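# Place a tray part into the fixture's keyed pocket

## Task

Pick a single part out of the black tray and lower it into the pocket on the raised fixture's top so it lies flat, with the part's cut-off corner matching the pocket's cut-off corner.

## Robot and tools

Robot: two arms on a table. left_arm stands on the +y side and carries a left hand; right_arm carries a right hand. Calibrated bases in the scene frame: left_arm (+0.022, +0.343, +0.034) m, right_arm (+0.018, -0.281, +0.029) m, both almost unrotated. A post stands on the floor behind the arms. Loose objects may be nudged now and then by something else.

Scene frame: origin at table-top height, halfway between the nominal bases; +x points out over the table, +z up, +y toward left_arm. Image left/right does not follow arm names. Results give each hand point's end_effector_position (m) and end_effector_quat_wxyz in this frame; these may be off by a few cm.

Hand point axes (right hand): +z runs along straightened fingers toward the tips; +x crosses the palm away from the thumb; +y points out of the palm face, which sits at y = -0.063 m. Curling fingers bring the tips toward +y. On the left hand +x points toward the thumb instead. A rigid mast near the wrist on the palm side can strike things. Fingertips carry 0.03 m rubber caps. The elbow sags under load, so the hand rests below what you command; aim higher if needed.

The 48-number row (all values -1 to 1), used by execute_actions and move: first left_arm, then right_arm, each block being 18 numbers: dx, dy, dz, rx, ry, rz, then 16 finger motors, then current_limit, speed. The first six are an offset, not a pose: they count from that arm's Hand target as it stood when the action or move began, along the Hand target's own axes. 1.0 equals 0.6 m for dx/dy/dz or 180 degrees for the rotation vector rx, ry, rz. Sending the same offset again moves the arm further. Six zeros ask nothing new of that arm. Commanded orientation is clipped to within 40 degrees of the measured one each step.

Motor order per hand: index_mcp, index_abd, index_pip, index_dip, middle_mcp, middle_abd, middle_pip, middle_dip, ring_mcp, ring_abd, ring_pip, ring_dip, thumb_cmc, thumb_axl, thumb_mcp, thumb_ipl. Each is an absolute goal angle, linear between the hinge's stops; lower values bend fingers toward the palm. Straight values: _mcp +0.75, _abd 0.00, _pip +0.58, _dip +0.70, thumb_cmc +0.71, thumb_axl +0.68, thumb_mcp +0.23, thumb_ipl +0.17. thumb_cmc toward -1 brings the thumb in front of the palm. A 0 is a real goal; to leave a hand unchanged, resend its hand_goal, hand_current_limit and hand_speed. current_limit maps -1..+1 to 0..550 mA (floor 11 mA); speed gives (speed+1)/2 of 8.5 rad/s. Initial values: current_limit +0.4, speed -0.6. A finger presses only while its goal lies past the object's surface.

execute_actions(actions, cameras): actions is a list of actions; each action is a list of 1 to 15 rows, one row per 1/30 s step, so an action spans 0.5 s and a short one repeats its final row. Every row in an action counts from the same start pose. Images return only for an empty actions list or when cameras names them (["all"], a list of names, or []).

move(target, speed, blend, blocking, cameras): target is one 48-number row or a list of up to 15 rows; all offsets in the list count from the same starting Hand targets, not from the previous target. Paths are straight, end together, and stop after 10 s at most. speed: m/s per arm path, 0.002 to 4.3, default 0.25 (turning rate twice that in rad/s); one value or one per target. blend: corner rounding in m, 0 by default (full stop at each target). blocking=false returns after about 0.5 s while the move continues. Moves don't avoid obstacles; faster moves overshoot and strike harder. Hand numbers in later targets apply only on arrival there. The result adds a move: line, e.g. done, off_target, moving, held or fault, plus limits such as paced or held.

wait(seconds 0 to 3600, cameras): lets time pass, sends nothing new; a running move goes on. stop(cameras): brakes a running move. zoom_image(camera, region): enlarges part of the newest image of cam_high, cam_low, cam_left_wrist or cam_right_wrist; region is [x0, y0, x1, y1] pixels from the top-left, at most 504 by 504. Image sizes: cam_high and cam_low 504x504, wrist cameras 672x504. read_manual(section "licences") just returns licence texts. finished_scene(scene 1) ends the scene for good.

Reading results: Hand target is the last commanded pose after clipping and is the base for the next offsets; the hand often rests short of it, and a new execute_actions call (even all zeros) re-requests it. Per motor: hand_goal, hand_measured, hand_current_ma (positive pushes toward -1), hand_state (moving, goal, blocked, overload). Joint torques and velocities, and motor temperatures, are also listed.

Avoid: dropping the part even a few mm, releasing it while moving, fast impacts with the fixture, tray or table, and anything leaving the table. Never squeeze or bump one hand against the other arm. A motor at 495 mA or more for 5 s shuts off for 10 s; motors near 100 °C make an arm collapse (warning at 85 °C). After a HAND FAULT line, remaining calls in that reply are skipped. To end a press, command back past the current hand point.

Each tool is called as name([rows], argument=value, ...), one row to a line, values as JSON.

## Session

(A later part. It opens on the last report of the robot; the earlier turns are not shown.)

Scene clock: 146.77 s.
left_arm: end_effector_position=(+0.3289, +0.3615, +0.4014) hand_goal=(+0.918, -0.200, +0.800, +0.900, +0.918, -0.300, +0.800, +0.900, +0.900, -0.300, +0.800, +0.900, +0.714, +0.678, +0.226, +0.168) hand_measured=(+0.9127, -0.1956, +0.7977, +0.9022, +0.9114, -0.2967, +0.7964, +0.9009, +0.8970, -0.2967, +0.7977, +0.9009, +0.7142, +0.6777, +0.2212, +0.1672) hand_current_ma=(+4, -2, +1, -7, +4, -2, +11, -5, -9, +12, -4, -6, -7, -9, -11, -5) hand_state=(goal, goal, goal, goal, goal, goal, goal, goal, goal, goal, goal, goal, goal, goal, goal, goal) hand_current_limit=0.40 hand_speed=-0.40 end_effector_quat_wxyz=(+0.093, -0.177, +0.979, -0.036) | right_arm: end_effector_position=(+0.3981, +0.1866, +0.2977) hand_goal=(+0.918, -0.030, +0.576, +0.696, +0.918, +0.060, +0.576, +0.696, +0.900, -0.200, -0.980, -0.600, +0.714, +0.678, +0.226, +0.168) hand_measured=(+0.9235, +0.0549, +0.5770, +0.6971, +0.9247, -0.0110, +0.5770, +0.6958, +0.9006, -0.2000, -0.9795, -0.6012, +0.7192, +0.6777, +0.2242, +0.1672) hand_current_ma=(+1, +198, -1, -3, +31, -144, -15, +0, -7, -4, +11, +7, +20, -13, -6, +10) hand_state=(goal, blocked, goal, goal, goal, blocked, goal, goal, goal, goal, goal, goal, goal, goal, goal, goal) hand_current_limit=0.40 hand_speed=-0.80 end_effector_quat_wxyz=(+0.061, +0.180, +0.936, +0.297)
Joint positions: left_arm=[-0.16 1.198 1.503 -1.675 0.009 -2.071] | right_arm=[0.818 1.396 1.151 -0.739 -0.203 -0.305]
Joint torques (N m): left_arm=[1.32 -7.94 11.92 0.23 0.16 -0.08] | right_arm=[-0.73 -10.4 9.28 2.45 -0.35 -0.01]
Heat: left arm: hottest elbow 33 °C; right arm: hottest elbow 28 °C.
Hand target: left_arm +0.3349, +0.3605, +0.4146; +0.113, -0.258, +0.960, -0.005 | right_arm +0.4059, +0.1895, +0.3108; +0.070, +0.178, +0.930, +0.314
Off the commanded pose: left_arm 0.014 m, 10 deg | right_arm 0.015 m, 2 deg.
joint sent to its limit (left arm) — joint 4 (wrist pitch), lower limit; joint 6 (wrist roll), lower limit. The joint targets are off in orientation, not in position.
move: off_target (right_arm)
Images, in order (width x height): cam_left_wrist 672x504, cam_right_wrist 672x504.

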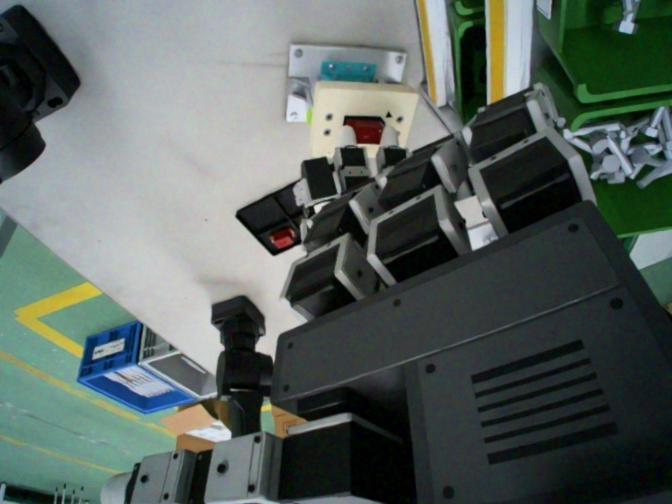

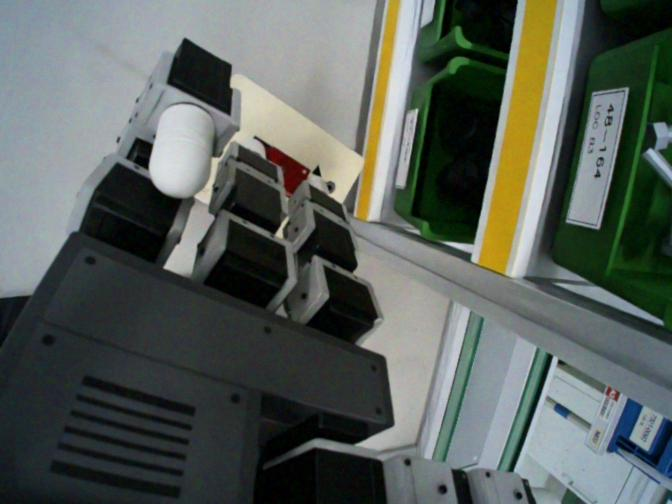

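move(target=[0,0,0,0,0,0,0.918,-0.2,0.8,0.9,0.918,-0.3,0.8,0.9,0.9,-0.3,0.8,0.9,0.714,0.678,0.226,0.168,0.4,-0.4,-0.0003,-0.0052,0.0102,0,0,0,0.912,0.0,0.576,0.696,0.912,0.09,0.576,0.696,0.9,-0.2,-0.98,-0.6,0.714,0.678,0.226,0.168,0.4,-0.8], speed=0.03, cameras=["cam_right_wrist","cam_left_wrist"])

zoom_image(camera="cam_left_wrist", region=[338, 108, 390, 148])

zoom_image(camera="cam_right_wrist", region=[245, 125, 325, 205])

Scene clock: 148.20 s.
left_arm: end_effector_position=(+0.3289, +0.3615, +0.4014) hand_goal=(+0.918, -0.200, +0.800, +0.900, +0.918, -0.300, +0.800, +0.900, +0.900, -0.300, +0.800, +0.900, +0.714, +0.678, +0.226, +0.168) hand_measured=(+0.9114, -0.1971, +0.7977, +0.9022, +0.9114, -0.2967, +0.7964, +0.9022, +0.8958, -0.2967, +0.7977, +0.9009, +0.7142, +0.6777, +0.2222, +0.1681) hand_current_ma=(+8, -5, -1, -8, +4, -2, +6, +3, -16, +10, -5, -4, -4, -14, -13, -10) hand_state=(goal, goal, goal, goal, goal, goal, goal, goal, goal, goal, goal, goal, goal, goal, goal, goal) hand_current_limit=0.40 hand_speed=-0.40 end_effector_quat_wxyz=(+0.093, -0.177, +0.979, -0.036) | right_arm: end_effector_position=(+0.3990, +0.1878, +0.2917) hand_goal=(+0.912, +0.000, +0.576, +0.696, +0.912, +0.090, +0.576, +0.696, +0.900, -0.200, -0.980, -0.600, +0.714, +0.678, +0.226, +0.168) hand_measured=(+0.9223, +0.0578, +0.5770, +0.6971, +0.9235, -0.0081, +0.5770, +0.6971, +0.9018, -0.2000, -0.9795, -0.6012, +0.7180, +0.6767, +0.2232, +0.1672) hand_current_ma=(+12, +131, +4, -18, +33, -221, -4, +5, +4, +8, -2, -5, +20, +13, +4, +10) hand_state=(goal, blocked, goal, goal, goal, blocked, goal, goal, goal, goal, goal, goal, goal, goal, goal, goal) hand_current_limit=0.40 hand_speed=-0.80 end_effector_quat_wxyz=(+0.061, +0.180, +0.935, +0.298)
Joint positions: left_arm=[-0.16 1.198 1.503 -1.675 0.009 -2.071] | right_arm=[0.818 1.403 1.141 -0.719 -0.203 -0.305]
Joint torques (N m): left_arm=[1.32 -7.71 11.9 0.29 0.15 -0.1] | right_arm=[-0.67 -10.46 9.2 2.44 -0.31 -0.01]
Heat: left arm: hottest elbow 33 °C; right arm: hottest elbow 28 °C.
Hand target: left_arm +0.3349, +0.3605, +0.4146; +0.113, -0.258, +0.960, -0.005 | right_arm +0.4067, +0.1906, +0.3042; +0.071, +0.178, +0.930, +0.314
Off the commanded pose: left_arm 0.014 m, 10 deg | right_arm 0.015 m, 2 deg.
joint sent to its limit (left arm) — joint 4 (wrist pitch), lower limit; joint 6 (wrist roll), lower limit. The joint targets are off in orientation, not in position.
move: off_target (right_arm)
Images, in order (width x height): cam_left_wrist 672x504, cam_right_wrist 672x504.

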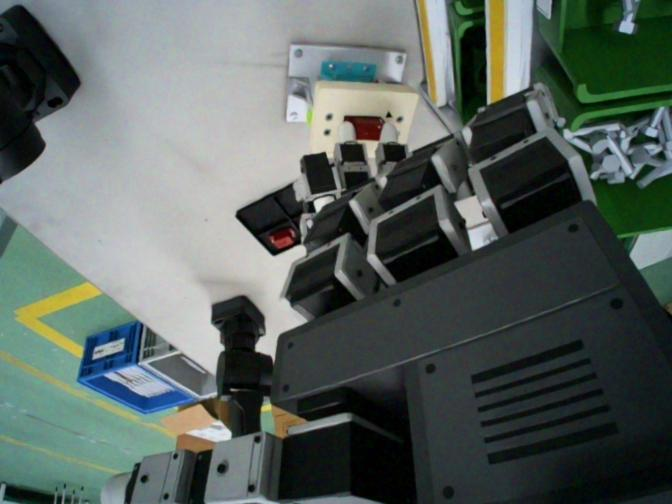

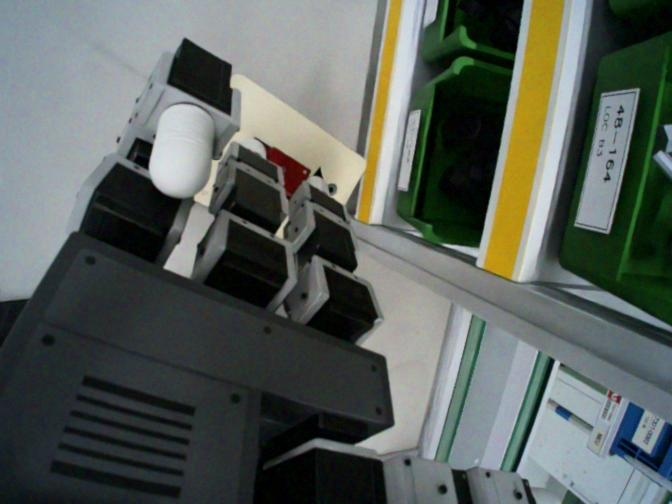

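Scaled by 9.692 from the camera's image (finer frame: 960x720).

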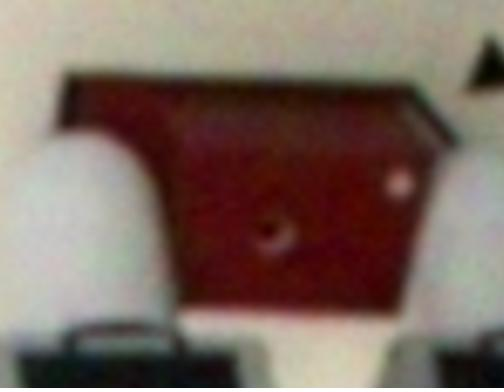

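Scaled by 6.300 from the camera's image (finer frame: 960x720).

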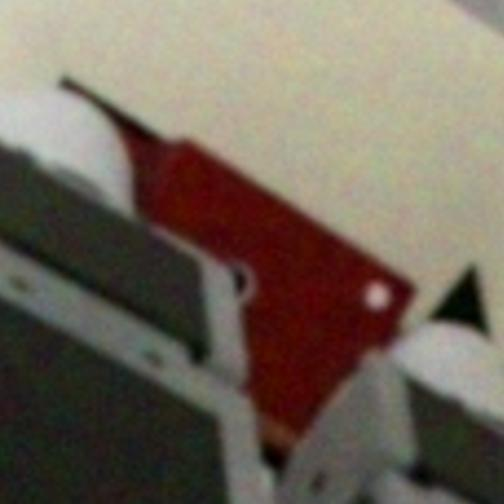

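move(target=[0,0,0,0,0,0,0.918,-0.2,0.8,0.9,0.918,-0.3,0.8,0.9,0.9,-0.3,0.8,0.9,0.714,0.678,0.226,0.168,0.4,-0.4,-0.0015,-0.0035,0.0053,0,0,0,0.912,0.01,0.576,0.696,0.912,0.10,0.576,0.696,0.9,-0.2,-0.98,-0.6,0.714,0.678,0.226,0.168,0.4,-0.8], speed=0.03, cameras=["cam_right_wrist","cam_left_wrist"])

zoom_image(camera="cam_left_wrist", region=[338, 108, 390, 148])

zoom_image(camera="cam_right_wrist", region=[245, 125, 325, 205])

Scene clock: 148.93 s.
left_arm: end_effector_position=(+0.3289, +0.3615, +0.4014) hand_goal=(+0.918, -0.200, +0.800, +0.900, +0.918, -0.300, +0.800, +0.900, +0.900, -0.300, +0.800, +0.900, +0.714, +0.678, +0.226, +0.168) hand_measured=(+0.9127, -0.1956, +0.7977, +0.9022, +0.9114, -0.2967, +0.7964, +0.9022, +0.8958, -0.2967, +0.7977, +0.9009, +0.7142, +0.6767, +0.2212, +0.1681) hand_current_ma=(-1, -4, -2, -5, +1, +0, +6, +5, -10, +6, -4, -11, -7, -10, -13, -9) hand_state=(goal, goal, goal, goal, goal, goal, goal, goal, goal, goal, goal, goal, goal, goal, goal, goal) hand_current_limit=0.40 hand_speed=-0.40 end_effector_quat_wxyz=(+0.093, -0.177, +0.979, -0.036) | right_arm: end_effector_position=(+0.3992, +0.1883, +0.2918) hand_goal=(+0.912, +0.010, +0.576, +0.696, +0.912, +0.100, +0.576, +0.696, +0.900, -0.200, -0.980, -0.600, +0.714, +0.678, +0.226, +0.168) hand_measured=(+0.9247, +0.0593, +0.5782, +0.6971, +0.9259, -0.0052, +0.5795, +0.6971, +0.9018, -0.2000, -0.9782, -0.5999, +0.7180, +0.6767, +0.2232, +0.1662) hand_current_ma=(+21, +107, +18, -10, +43, -239, -4, +10, -5, -7, -8, +7, +15, -9, -3, +8) hand_state=(goal, blocked, goal, goal, goal, blocked, goal, goal, goal, goal, goal, goal, goal, goal, goal, goal) hand_current_limit=0.40 hand_speed=-0.80 end_effector_quat_wxyz=(+0.061, +0.179, +0.935, +0.301)
Joint positions: left_arm=[-0.16 1.198 1.503 -1.675 0.009 -2.071] | right_arm=[0.817 1.404 1.138 -0.712 -0.206 -0.305]
Joint torques (N m): left_arm=[1.26 -7.82 11.92 0.24 0.16 -0.09] | right_arm=[-0.79 -10.05 8.94 2.54 -0.27 -0.03]
Heat: left arm: hottest elbow 33 °C; right arm: hottest elbow 28 °C.
Hand target: left_arm +0.3349, +0.3605, +0.4146; +0.113, -0.258, +0.960, -0.005 | right_arm +0.4077, +0.1905, +0.3002; +0.070, +0.178, +0.930, +0.314
Off the commanded pose: left_arm 0.014 m, 10 deg | right_arm 0.012 m, 2 deg.
joint sent to its limit (left arm) — joint 4 (wrist pitch), lower limit; joint 6 (wrist roll), lower limit. The joint targets are off in orientation, not in position.
move: off_target (right_arm)
Images, in order (width x height): cam_left_wrist 672x504, cam_right_wrist 672x504.

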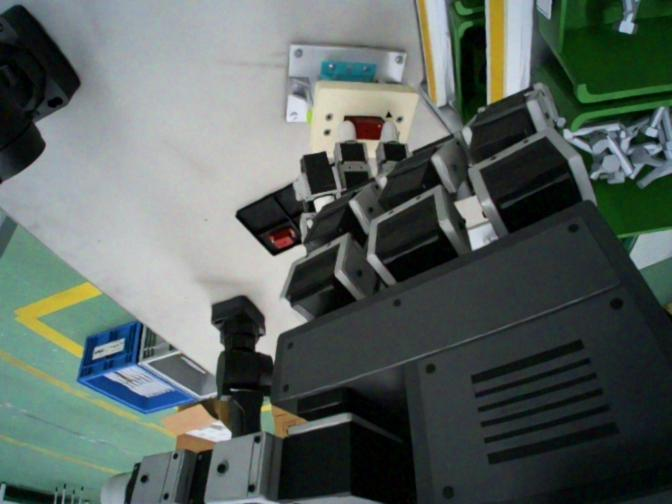

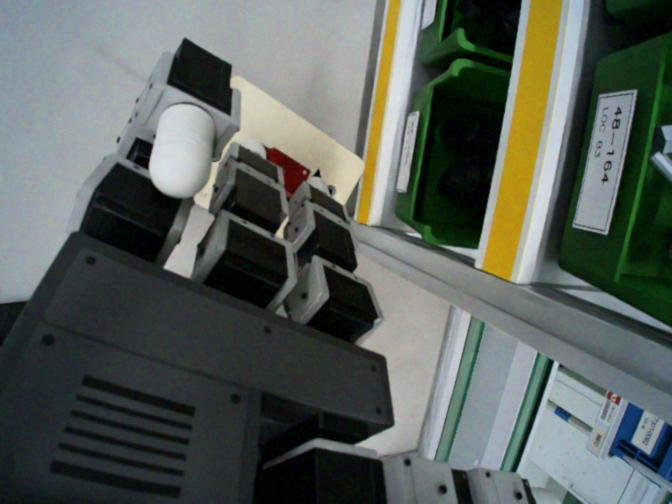

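Scaled by 9.692 from the camera's image (finer frame: 960x720).

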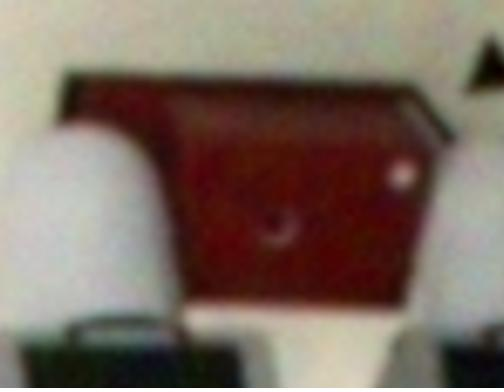

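Scaled by 6.300 from the camera's image (finer frame: 960x720).

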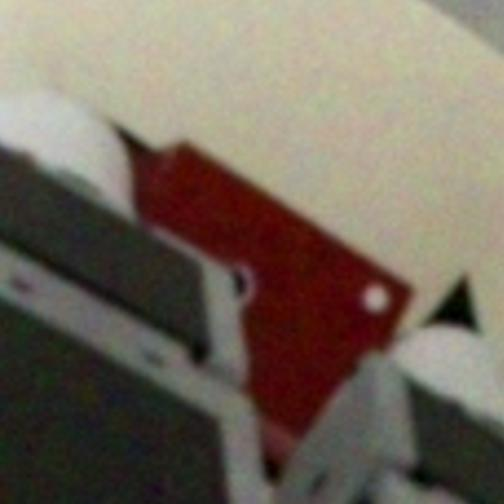

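move(target=[0,0,0,0,0,0,0.918,-0.2,0.8,0.9,0.918,-0.3,0.8,0.9,0.9,-0.3,0.8,0.9,0.714,0.678,0.226,0.168,0.4,-0.4,-0.001,-0.0022,0.0045,0,0,0,0.918,0.0,0.576,0.696,0.918,0.09,0.576,0.696,0.9,-0.2,-0.98,-0.6,0.714,0.678,0.226,0.168,0.4,-0.8], speed=0.03, cameras=["cam_right_wrist","cam_left_wrist"])

zoom_image(camera="cam_left_wrist", region=[338, 108, 390, 148])

zoom_image(camera="cam_right_wrist", region=[245, 125, 325, 205])

Scene clock: 149.87 s.
left_arm: end_effector_position=(+0.3289, +0.3615, +0.4014) hand_goal=(+0.918, -0.200, +0.800, +0.900, +0.918, -0.300, +0.800, +0.900, +0.900, -0.300, +0.800, +0.900, +0.714, +0.678, +0.226, +0.168) hand_measured=(+0.9127, -0.1956, +0.7977, +0.9022, +0.9127, -0.2967, +0.7964, +0.9022, +0.8958, -0.2967, +0.7977, +0.9009, +0.7142, +0.6777, +0.2212, +0.1681) hand_current_ma=(+4, +3, -3, -8, +4, -3, +2, +4, -14, +5, -10, -12, -2, -11, -15, -5) hand_state=(goal, goal, goal, goal, goal, goal, goal, goal, goal, goal, goal, goal, goal, goal, goal, goal) hand_current_limit=0.40 hand_speed=-0.40 end_effector_quat_wxyz=(+0.093, -0.177, +0.979, -0.036) | right_arm: end_effector_position=(+0.3995, +0.1890, +0.2925) hand_goal=(+0.918, +0.000, +0.576, +0.696, +0.918, +0.090, +0.576, +0.696, +0.900, -0.200, -0.980, -0.600, +0.714, +0.678, +0.226, +0.168) hand_measured=(+0.9259, +0.0593, +0.5782, +0.6971, +0.9283, -0.0052, +0.5795, +0.6958, +0.9018, -0.2000, -0.9795, -0.5999, +0.7180, +0.6777, +0.2242, +0.1672) hand_current_ma=(+16, +129, +2, -5, +31, -216, -1, +15, +6, -4, +8, +4, +23, -3, -8, +17) hand_state=(goal, blocked, goal, goal, goal, blocked, goal, goal, goal, goal, goal, goal, goal, goal, goal, goal) hand_current_limit=0.40 hand_speed=-0.80 end_effector_quat_wxyz=(+0.062, +0.178, +0.934, +0.304)
Joint positions: left_arm=[-0.16 1.198 1.503 -1.675 0.009 -2.071] | right_arm=[0.817 1.404 1.136 -0.704 -0.207 -0.305]
Joint torques (N m): left_arm=[1.55 -7.82 11.92 0.25 0.17 -0.08] | right_arm=[-0.85 -9.7 8.81 2.52 -0.23 -0.03]
Heat: left arm: hottest elbow 33 °C; right arm: hottest elbow 28 °C.
Hand target: left_arm +0.3349, +0.3605, +0.4146; +0.113, -0.258, +0.960, -0.005 | right_arm +0.4085, +0.1909, +0.2973; +0.071, +0.178, +0.930, +0.314
Off the commanded pose: left_arm 0.014 m, 10 deg | right_arm 0.010 m, 2 deg.
joint sent to its limit (left arm) — joint 4 (wrist pitch), lower limit; joint 6 (wrist roll), lower limit. The joint targets are off in orientation, not in position.
move: done
Images, in order (width x height): cam_left_wrist 672x504, cam_right_wrist 672x504.

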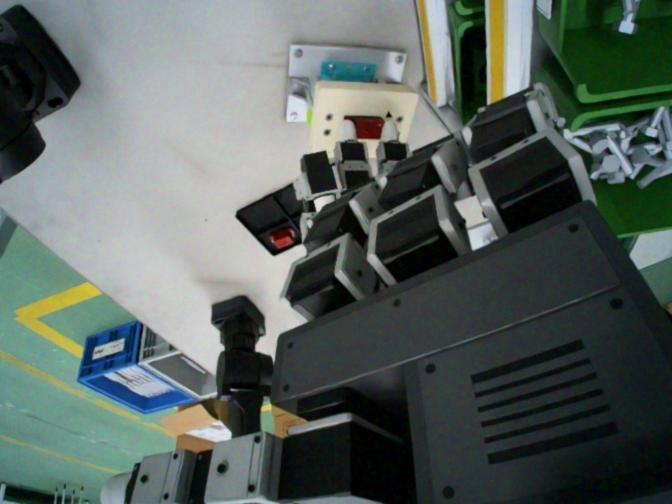

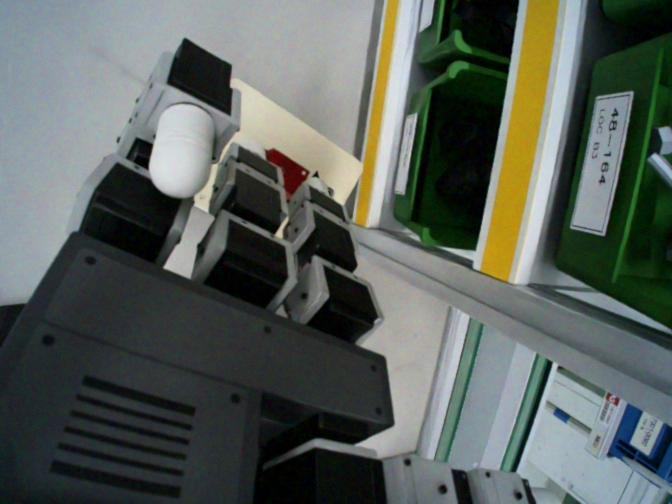

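Scaled by 9.692 from the camera's image (finer frame: 960x720).

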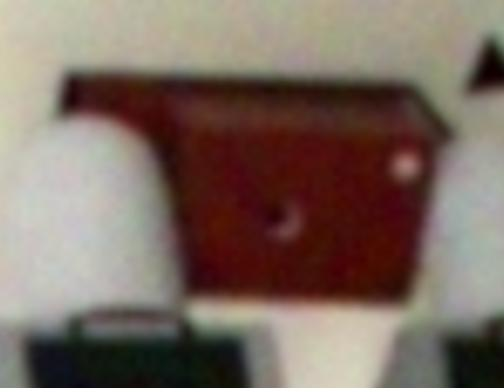

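Scaled by 6.300 from the camera's image (finer frame: 960x720).

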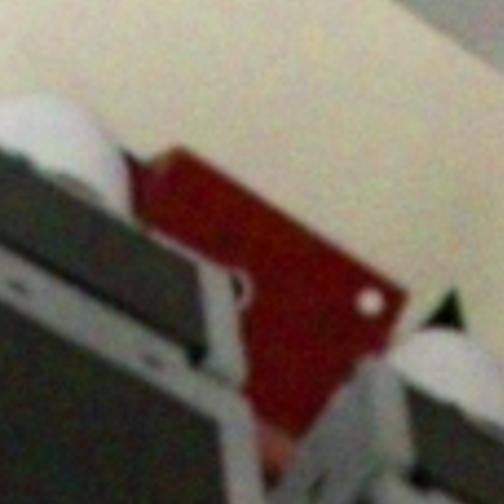

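move(target=[0,0,0,0,0,0,0.918,-0.2,0.8,0.9,0.918,-0.3,0.8,0.9,0.9,-0.3,0.8,0.9,0.714,0.678,0.226,0.168,0.4,-0.4,0.001,0.003,-0.0055,0,0,0,0.922,0.02,0.576,0.696,0.922,0.05,0.576,0.696,0.9,-0.2,-0.98,-0.6,0.714,0.678,0.226,0.168,0.4,-0.85], speed=0.03, cameras=["cam_right_wrist","cam_left_wrist"])

zoom_image(camera="cam_left_wrist", region=[338, 108, 390, 148])

zoom_image(camera="cam_right_wrist", region=[245, 125, 325, 205])

Scene clock: 150.57 s.
left_arm: end_effector_position=(+0.3289, +0.3615, +0.4014) hand_goal=(+0.918, -0.200, +0.800, +0.900, +0.918, -0.300, +0.800, +0.900, +0.900, -0.300, +0.800, +0.900, +0.714, +0.678, +0.226, +0.168) hand_measured=(+0.9127, -0.1956, +0.7964, +0.9022, +0.9114, -0.2967, +0.7964, +0.9022, +0.8958, -0.2953, +0.7977, +0.9009, +0.7142, +0.6777, +0.2212, +0.1672) hand_current_ma=(-1, +0, +1, -4, +2, -2, +1, -1, -11, +7, -6, -7, -7, -6, -9, -6) hand_state=(goal, goal, goal, goal, goal, goal, goal, goal, goal, goal, goal, goal, goal, goal, goal, goal) hand_current_limit=0.40 hand_speed=-0.40 end_effector_quat_wxyz=(+0.093, -0.177, +0.979, -0.036) | right_arm: end_effector_position=(+0.3995, +0.1890, +0.2925) hand_goal=(+0.922, +0.020, +0.576, +0.696, +0.922, +0.050, +0.576, +0.696, +0.900, -0.200, -0.980, -0.600, +0.714, +0.678, +0.226, +0.168) hand_measured=(+0.9283, +0.0637, +0.5782, +0.6971, +0.9283, -0.0052, +0.5795, +0.6971, +0.9018, -0.2000, -0.9795, -0.6012, +0.7167, +0.6777, +0.2232, +0.1681) hand_current_ma=(+10, +91, -3, -11, +32, -122, -8, +3, +5, +11, +4, +1, +16, -5, -10, +10) hand_state=(goal, blocked, goal, goal, goal, blocked, goal, goal, goal, goal, goal, goal, goal, goal, goal, goal) hand_current_limit=0.40 hand_speed=-0.85 end_effector_quat_wxyz=(+0.062, +0.178, +0.934, +0.304)
Joint positions: left_arm=[-0.16 1.198 1.503 -1.675 0.009 -2.071] | right_arm=[0.817 1.404 1.136 -0.704 -0.208 -0.305]
Joint torques (N m): left_arm=[1.49 -7.77 11.9 0.27 0.16 -0.09] | right_arm=[-0.79 -10.11 9.21 2.15 -0.2 -0.03]
Heat: left arm: hottest elbow 33 °C; right arm: hottest elbow 28 °C.
Hand target: left_arm +0.3349, +0.3605, +0.4146; +0.113, -0.258, +0.960, -0.005 | right_arm +0.4076, +0.1906, +0.3010; +0.070, +0.178, +0.930, +0.314
Off the commanded pose: left_arm 0.014 m, 10 deg | right_arm 0.012 m, 2 deg.
joint sent to its limit (left arm) — joint 4 (wrist pitch), lower limit; joint 6 (wrist roll), lower limit. The joint targets are off in orientation, not in position.
move: off_target (right_arm)
Images, in order (width x height): cam_left_wrist 672x504, cam_right_wrist 672x504.

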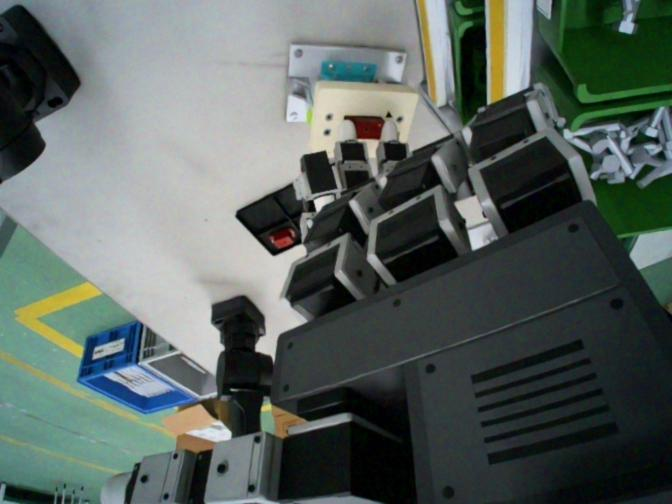

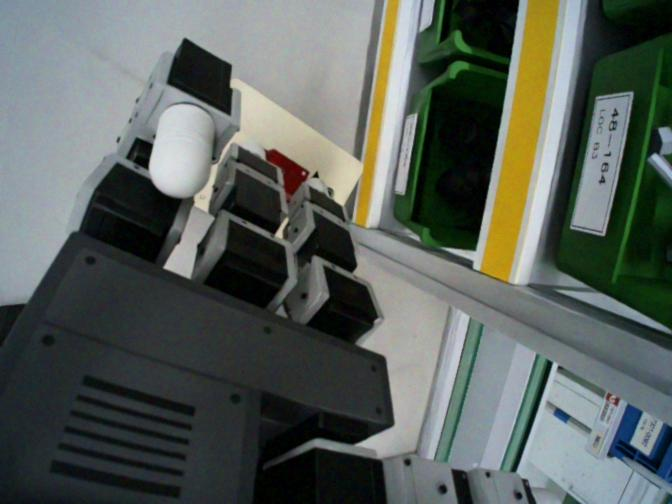

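Scaled by 9.692 from the camera's image (finer frame: 960x720).

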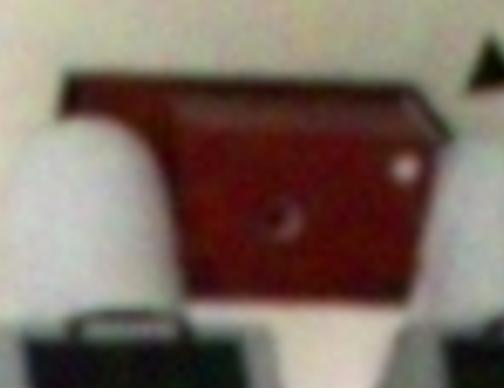

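Scaled by 6.300 from the camera's image (finer frame: 960x720).

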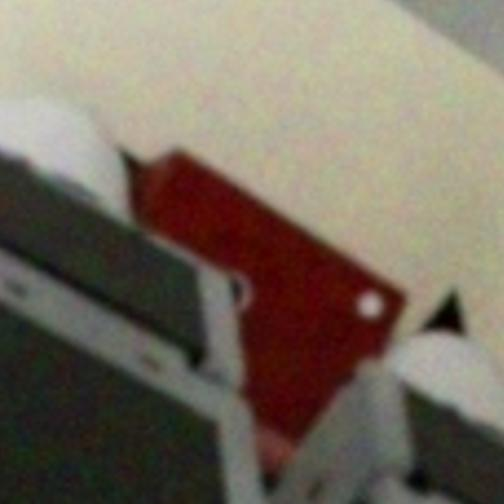

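move(target=[0,0,0,0,0,0,0.918,-0.2,0.8,0.9,0.918,-0.3,0.8,0.9,0.9,-0.3,0.8,0.9,0.714,0.678,0.226,0.168,0.4,-0.4,0,0,0,0,0,0,0.924,0.1,0.576,0.696,0.924,-0.045,0.576,0.696,0.9,-0.2,-0.98,-0.6,0.714,0.678,0.226,0.168,0.4,-0.92], speed=0.03, cameras=["cam_right_wrist","cam_left_wrist"])

zoom_image(camera="cam_left_wrist", region=[338, 108, 390, 148])

zoom_image(camera="cam_right_wrist", region=[245, 125, 325, 205])

Scene clock: 151.27 s.
left_arm: end_effector_position=(+0.3289, +0.3615, +0.4014) hand_goal=(+0.918, -0.200, +0.800, +0.900, +0.918, -0.300, +0.800, +0.900, +0.900, -0.300, +0.800, +0.900, +0.714, +0.678, +0.226, +0.168) hand_measured=(+0.9127, -0.1956, +0.7964, +0.9022, +0.9127, -0.2953, +0.7964, +0.9022, +0.8958, -0.2953, +0.7977, +0.9009, +0.7142, +0.6777, +0.2212, +0.1681) hand_current_ma=(+1, -1, -3, -8, +1, +0, +7, +1, -11, +10, -4, -10, -1, -7, -13, -9) hand_state=(goal, goal, goal, goal, goal, goal, goal, goal, goal, goal, goal, goal, goal, goal, goal, goal) hand_current_limit=0.40 hand_speed=-0.40 end_effector_quat_wxyz=(+0.093, -0.177, +0.979, -0.036) | right_arm: end_effector_position=(+0.4000, +0.1886, +0.2925) hand_goal=(+0.924, +0.100, +0.576, +0.696, +0.924, -0.044, +0.576, +0.696, +0.900, -0.200, -0.980, -0.600, +0.714, +0.678, +0.226, +0.168) hand_measured=(+0.9307, +0.0930, +0.5782, +0.6971, +0.9295, -0.0403, +0.5795, +0.6971, +0.9018, -0.2015, -0.9795, -0.6025, +0.7180, +0.6777, +0.2242, +0.1672) hand_current_ma=(+10, -6, +7, -7, +25, +21, -5, +3, +0, -7, -4, +7, +18, -1, -7, +5) hand_state=(goal, goal, goal, goal, goal, goal, goal, goal, goal, goal, goal, goal, goal, goal, goal, goal) hand_current_limit=0.40 hand_speed=-0.92 end_effector_quat_wxyz=(+0.062, +0.179, +0.934, +0.304)
Joint positions: left_arm=[-0.16 1.198 1.503 -1.675 0.009 -2.071] | right_arm=[0.816 1.404 1.136 -0.704 -0.208 -0.305]
Joint torques (N m): left_arm=[1.2 -7.59 11.85 0.23 0.16 -0.09] | right_arm=[-0.73 -10.11 9.2 2.17 -0.2 -0.03]
Heat: left arm: hottest elbow 33 °C; right arm: hottest elbow 28 °C.
Hand target: left_arm +0.3349, +0.3605, +0.4146; +0.113, -0.258, +0.960, -0.005 | right_arm +0.4078, +0.1905, +0.3010; +0.071, +0.178, +0.930, +0.314
Off the commanded pose: left_arm 0.014 m, 10 deg | right_arm 0.012 m, 2 deg.
joint sent to its limit (left arm) — joint 4 (wrist pitch), lower limit; joint 6 (wrist roll), lower limit. The joint targets are off in orientation, not in position.
move: done
Images, in order (width x height): cam_left_wrist 672x504, cam_right_wrist 672x504.

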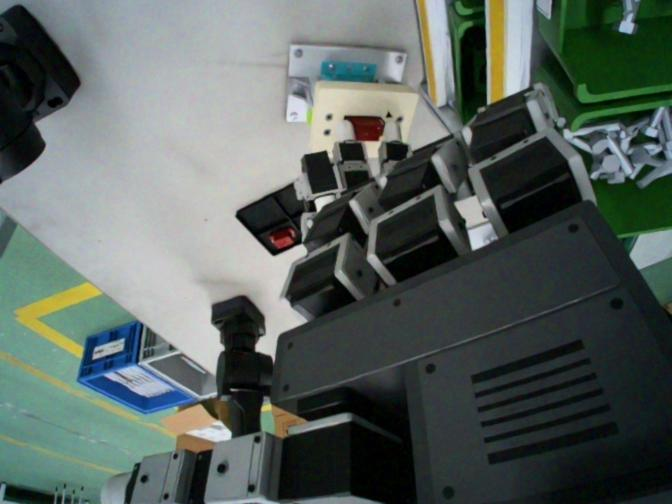

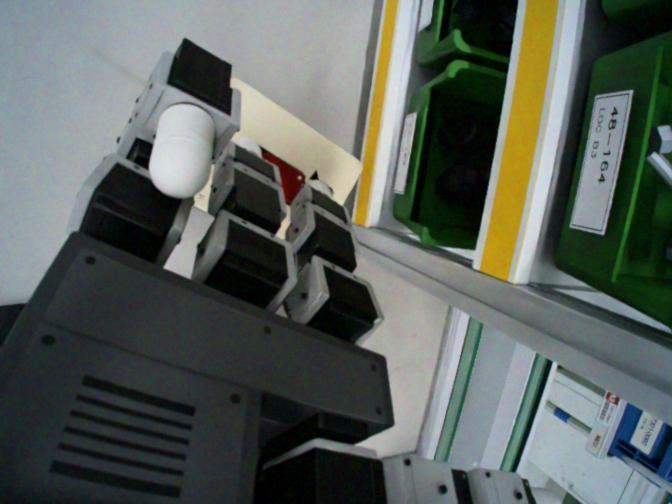

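Scaled by 9.692 from the camera's image (finer frame: 960x720).

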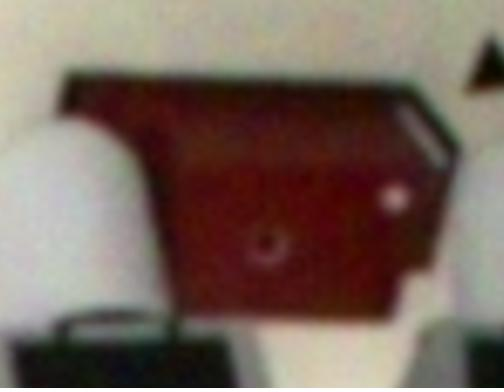

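Scaled by 6.300 from the camera's image (finer frame: 960x720).

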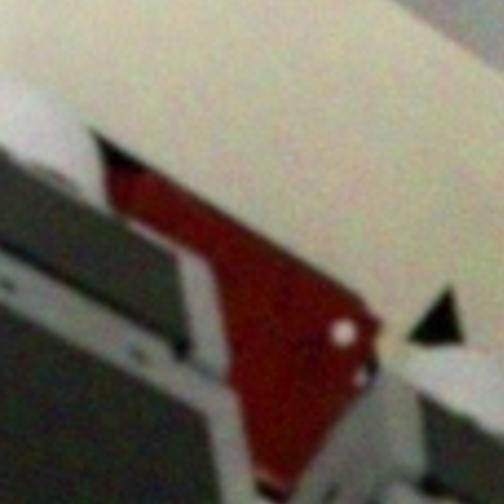

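move(target=[0,0,0,0,0,0,0.918,-0.2,0.8,0.9,0.918,-0.3,0.8,0.9,0.9,-0.3,0.8,0.9,0.714,0.678,0.226,0.168,0.4,-0.4,0.0005,0.038,-0.0525,0,0,0,0.924,0.13,0.576,0.696,0.924,-0.08,0.576,0.696,0.9,-0.2,-0.98,-0.6,0.714,0.678,0.226,0.168,0.4,-0.85], speed=0.05, cameras=["cam_right_wrist","cam_left_wrist","cam_high"])

zoom_image(camera="cam_left_wrist", region=[335, 105, 400, 155])

zoom_image(camera="cam_right_wrist", region=[245, 100, 345, 200])

zoom_image(camera="cam_high", region=[210, 130, 310, 220])

Scene clock: 152.93 s.
left_arm: end_effector_position=(+0.3289, +0.3615, +0.4014) hand_goal=(+0.918, -0.200, +0.800, +0.900, +0.918, -0.300, +0.800, +0.900, +0.900, -0.300, +0.800, +0.900, +0.714, +0.678, +0.226, +0.168) hand_measured=(+0.9127, -0.1956, +0.7977, +0.9009, +0.9114, -0.2967, +0.7964, +0.9009, +0.8958, -0.2967, +0.7977, +0.9009, +0.7142, +0.6767, +0.2212, +0.1681) hand_current_ma=(+5, -5, -2, -6, +7, +3, +2, +2, -12, +5, -5, -9, -5, -8, -13, -10) hand_state=(goal, goal, goal, goal, goal, goal, goal, goal, goal, goal, goal, goal, goal, goal, goal, goal) hand_current_limit=0.40 hand_speed=-0.40 end_effector_quat_wxyz=(+0.093, -0.177, +0.979, -0.036) | right_arm: end_effector_position=(+0.3977, +0.1861, +0.3048) hand_goal=(+0.924, +0.130, +0.576, +0.696, +0.924, -0.080, +0.576, +0.696, +0.900, -0.200, -0.980, -0.600, +0.714, +0.678, +0.226, +0.168) hand_measured=(+0.9295, +0.1223, +0.5782, +0.6971, +0.9295, -0.0770, +0.5782, +0.6945, +0.9018, -0.2000, -0.9795, -0.6012, +0.7180, +0.6777, +0.2242, +0.1681) hand_current_ma=(+13, +1, +11, -2, +21, +12, +3, +0, -3, -6, -2, +4, +15, +1, -13, +6) hand_state=(goal, goal, goal, goal, goal, goal, goal, goal, goal, goal, goal, goal, goal, goal, goal, goal) hand_current_limit=0.40 hand_speed=-0.85 end_effector_quat_wxyz=(+0.055, +0.181, +0.937, +0.292)
Joint positions: left_arm=[-0.16 1.198 1.503 -1.675 0.009 -2.071] | right_arm=[0.816 1.395 1.176 -0.781 -0.208 -0.305]
Joint torques (N m): left_arm=[1.2 -7.77 11.93 0.25 0.16 -0.09] | right_arm=[-0.56 -11.63 11.88 1.1 -0.17 -0.01]
Heat: left arm: hottest elbow 33 °C; right arm: hottest elbow 28 °C.
Hand target: left_arm +0.3349, +0.3605, +0.4146; +0.113, -0.258, +0.960, -0.005 | right_arm +0.4064, +0.1898, +0.3397; +0.070, +0.178, +0.930, +0.314
Off the commanded pose: left_arm 0.014 m, 10 deg | right_arm 0.036 m, 3 deg.
joint sent to its limit (left arm) — joint 4 (wrist pitch), lower limit; joint 6 (wrist roll), lower limit. The joint targets are off in orientation, not in position.
move: off_target (right_arm)
Images, in order (width x height): cam_high 504x504, cam_left_wrist 672x504, cam_right_wrist 672x504.

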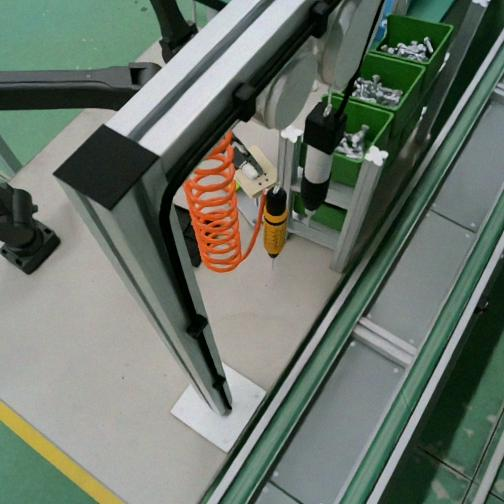

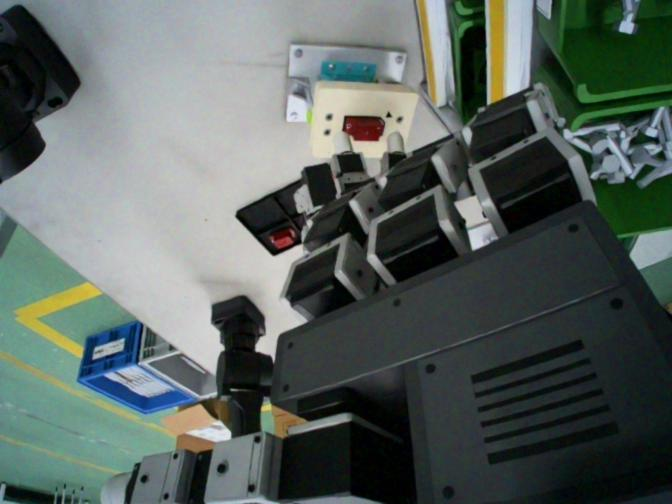

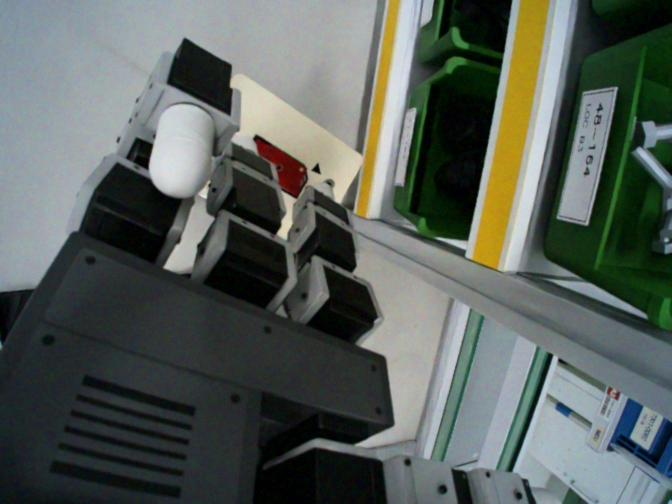

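Scaled by 7.754 from the camera's image (finer frame: 960x720).

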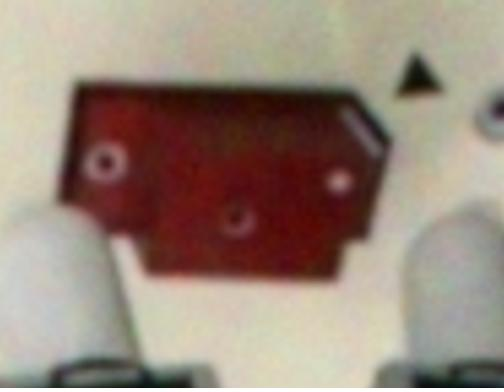

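Scaled by 5.040 from the camera's image (finer frame: 960x720).

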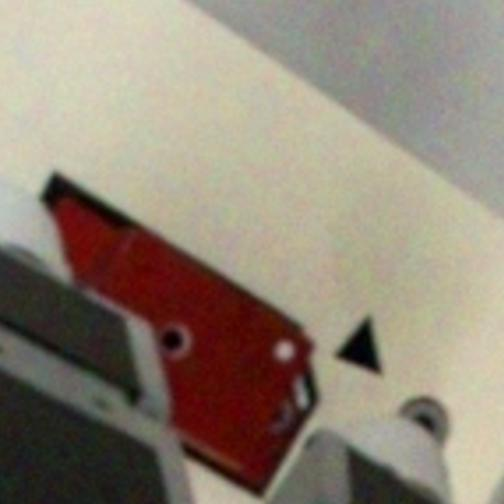

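Scaled by 5.040 from the camera's image (finer frame: 720x720).

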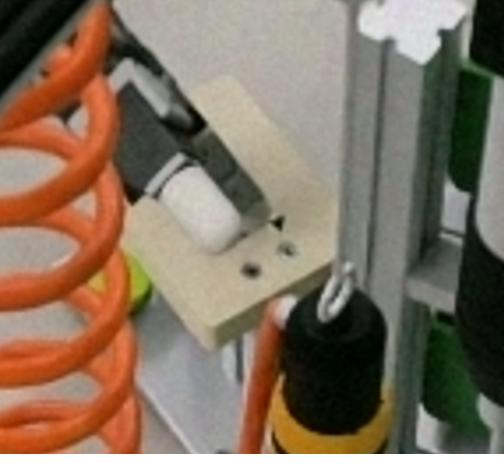

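move(target=[0,0,0,0,0,0,0.918,-0.2,0.8,0.9,0.918,-0.3,0.8,0.9,0.9,-0.3,0.8,0.9,0.714,0.678,0.226,0.168,0.4,-0.4,0,-0.01,-0.08,0,0,0,0.924,0.13,0.576,0.696,0.924,-0.08,0.576,0.696,0.9,-0.2,-0.98,-0.6,0.714,0.678,0.226,0.168,0.4,-0.85], speed=0.08, cameras=["cam_right_wrist","cam_left_wrist","cam_high"])

zoom_image(camera="cam_left_wrist", region=[335, 105, 400, 155])

zoom_image(camera="cam_right_wrist", region=[240, 60, 360, 180])

zoom_image(camera="cam_high", region=[210, 130, 310, 220])

Scene clock: 155.53 s.
left_arm: end_effector_position=(+0.3289, +0.3615, +0.4014) hand_goal=(+0.918, -0.200, +0.800, +0.900, +0.918, -0.300, +0.800, +0.900, +0.900, -0.300, +0.800, +0.900, +0.714, +0.678, +0.226, +0.168) hand_measured=(+0.9127, -0.1956, +0.7977, +0.9022, +0.9114, -0.2967, +0.7964, +0.9022, +0.8958, -0.2953, +0.7977, +0.9009, +0.7142, +0.6767, +0.2222, +0.1681) hand_current_ma=(+1, -4, +1, -5, +4, +2, -1, -2, -13, +7, -4, -8, +2, -13, -9, -10) hand_state=(goal, goal, goal, goal, goal, goal, goal, goal, goal, goal, goal, goal, goal, goal, goal, goal) hand_current_limit=0.40 hand_speed=-0.40 end_effector_quat_wxyz=(+0.093, -0.177, +0.979, -0.036) | right_arm: end_effector_position=(+0.3864, +0.1551, +0.3397) hand_goal=(+0.924, +0.130, +0.576, +0.696, +0.924, -0.080, +0.576, +0.696, +0.900, -0.200, -0.980, -0.600, +0.714, +0.678, +0.226, +0.168) hand_measured=(+0.9307, +0.1223, +0.5782, +0.6971, +0.9295, -0.0755, +0.5795, +0.6932, +0.9018, -0.2000, -0.9782, -0.6012, +0.7180, +0.6777, +0.2232, +0.1681) hand_current_ma=(+14, -1, +4, -6, +20, +20, -9, +7, -8, +2, -1, +0, +21, -6, -13, +19) hand_state=(goal, goal, goal, goal, goal, goal, goal, goal, goal, goal, goal, goal, goal, goal, goal, goal) hand_current_limit=0.40 hand_speed=-0.85 end_effector_quat_wxyz=(+0.055, +0.187, +0.936, +0.293)
Joint positions: left_arm=[-0.16 1.198 1.503 -1.675 0.009 -2.071] | right_arm=[0.788 1.299 1.178 -0.882 -0.219 -0.317]
Joint torques (N m): left_arm=[1.2 -7.59 11.93 0.27 0.16 -0.08] | right_arm=[-0.67 -10.05 12.19 1.07 -0.34 -0.14]
Heat: left arm: hottest elbow 33 °C; right arm: hottest elbow 29 °C.
Hand target: left_arm +0.3349, +0.3605, +0.4146; +0.113, -0.258, +0.960, -0.005 | right_arm +0.3930, +0.1586, +0.3742; +0.070, +0.178, +0.930, +0.314
Off the commanded pose: left_arm 0.014 m, 10 deg | right_arm 0.035 m, 3 deg.
joint sent to its limit (left arm) — joint 4 (wrist pitch), lower limit; joint 6 (wrist roll), lower limit. The joint targets are off in orientation, not in position.
move: off_target (right_arm)
Images, in order (width x height): cam_high 504x504, cam_left_wrist 672x504, cam_right_wrist 672x504.

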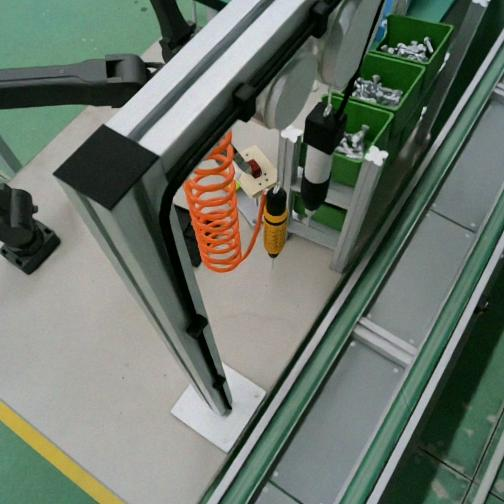

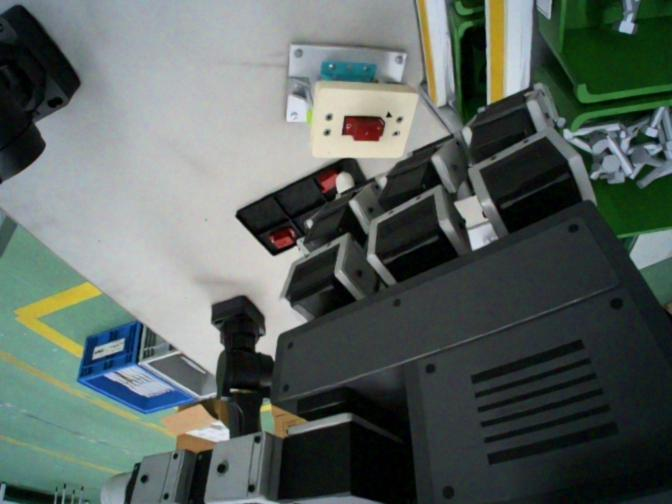

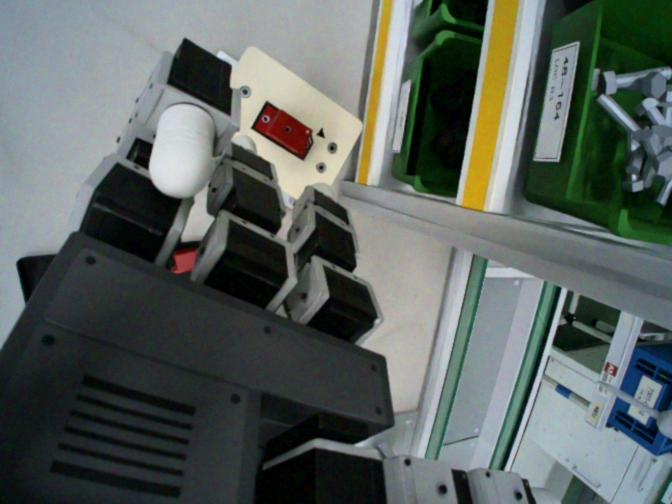

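Scaled by 7.754 from the camera's image (finer frame: 960x720).

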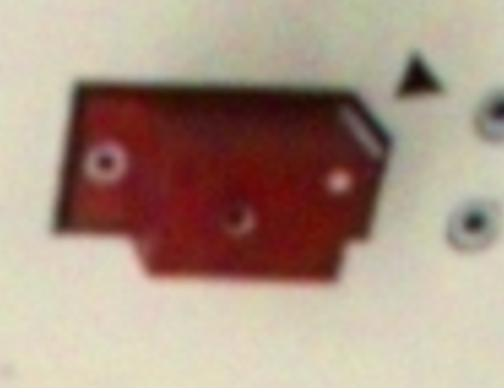

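Scaled by 4.200 from the camera's image (finer frame: 960x720).

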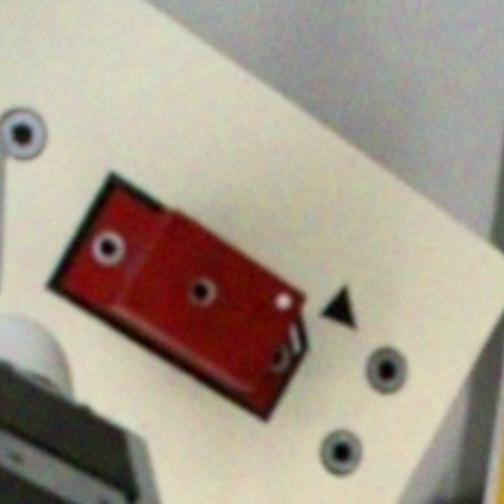

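Scaled by 5.040 from the camera's image (finer frame: 720x720).

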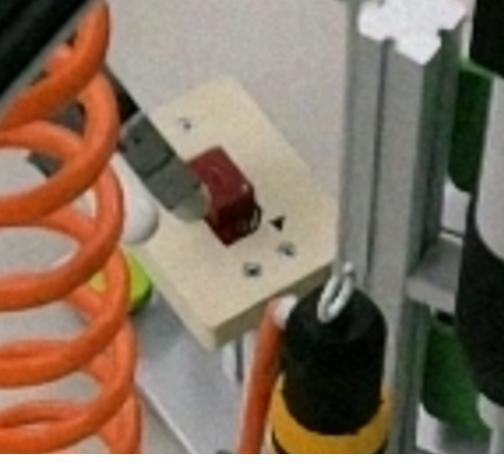

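zoom_image(camera="cam_right_wrist", region=[248, 96, 320, 168])

zoom_image(camera="cam_left_wrist", region=[338, 108, 390, 148])

zoom_image(camera="cam_high", region=[235, 150, 275, 190])

Scaled by 7.000 from the camera's image (finer frame: 960x720).

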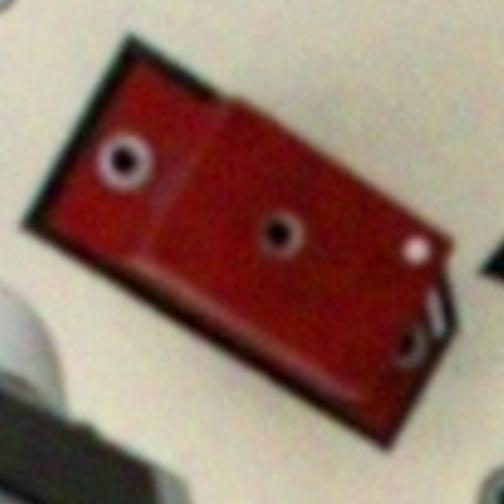

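Scaled by 9.692 from the camera's image (finer frame: 960x720).

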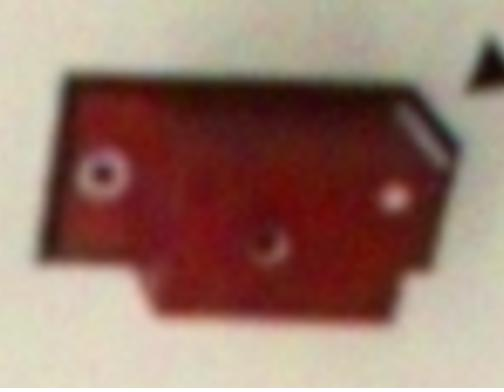

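Scaled by 12.600 from the camera's image (finer frame: 720x720).

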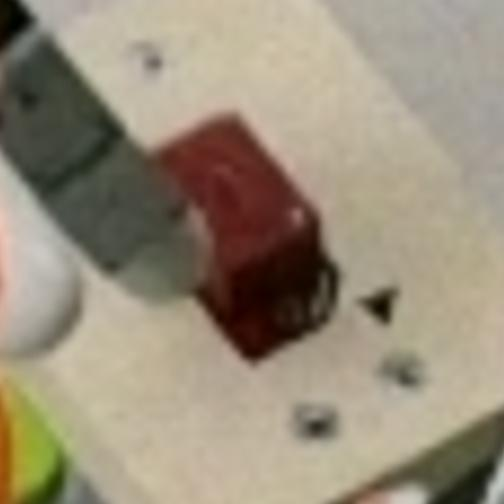

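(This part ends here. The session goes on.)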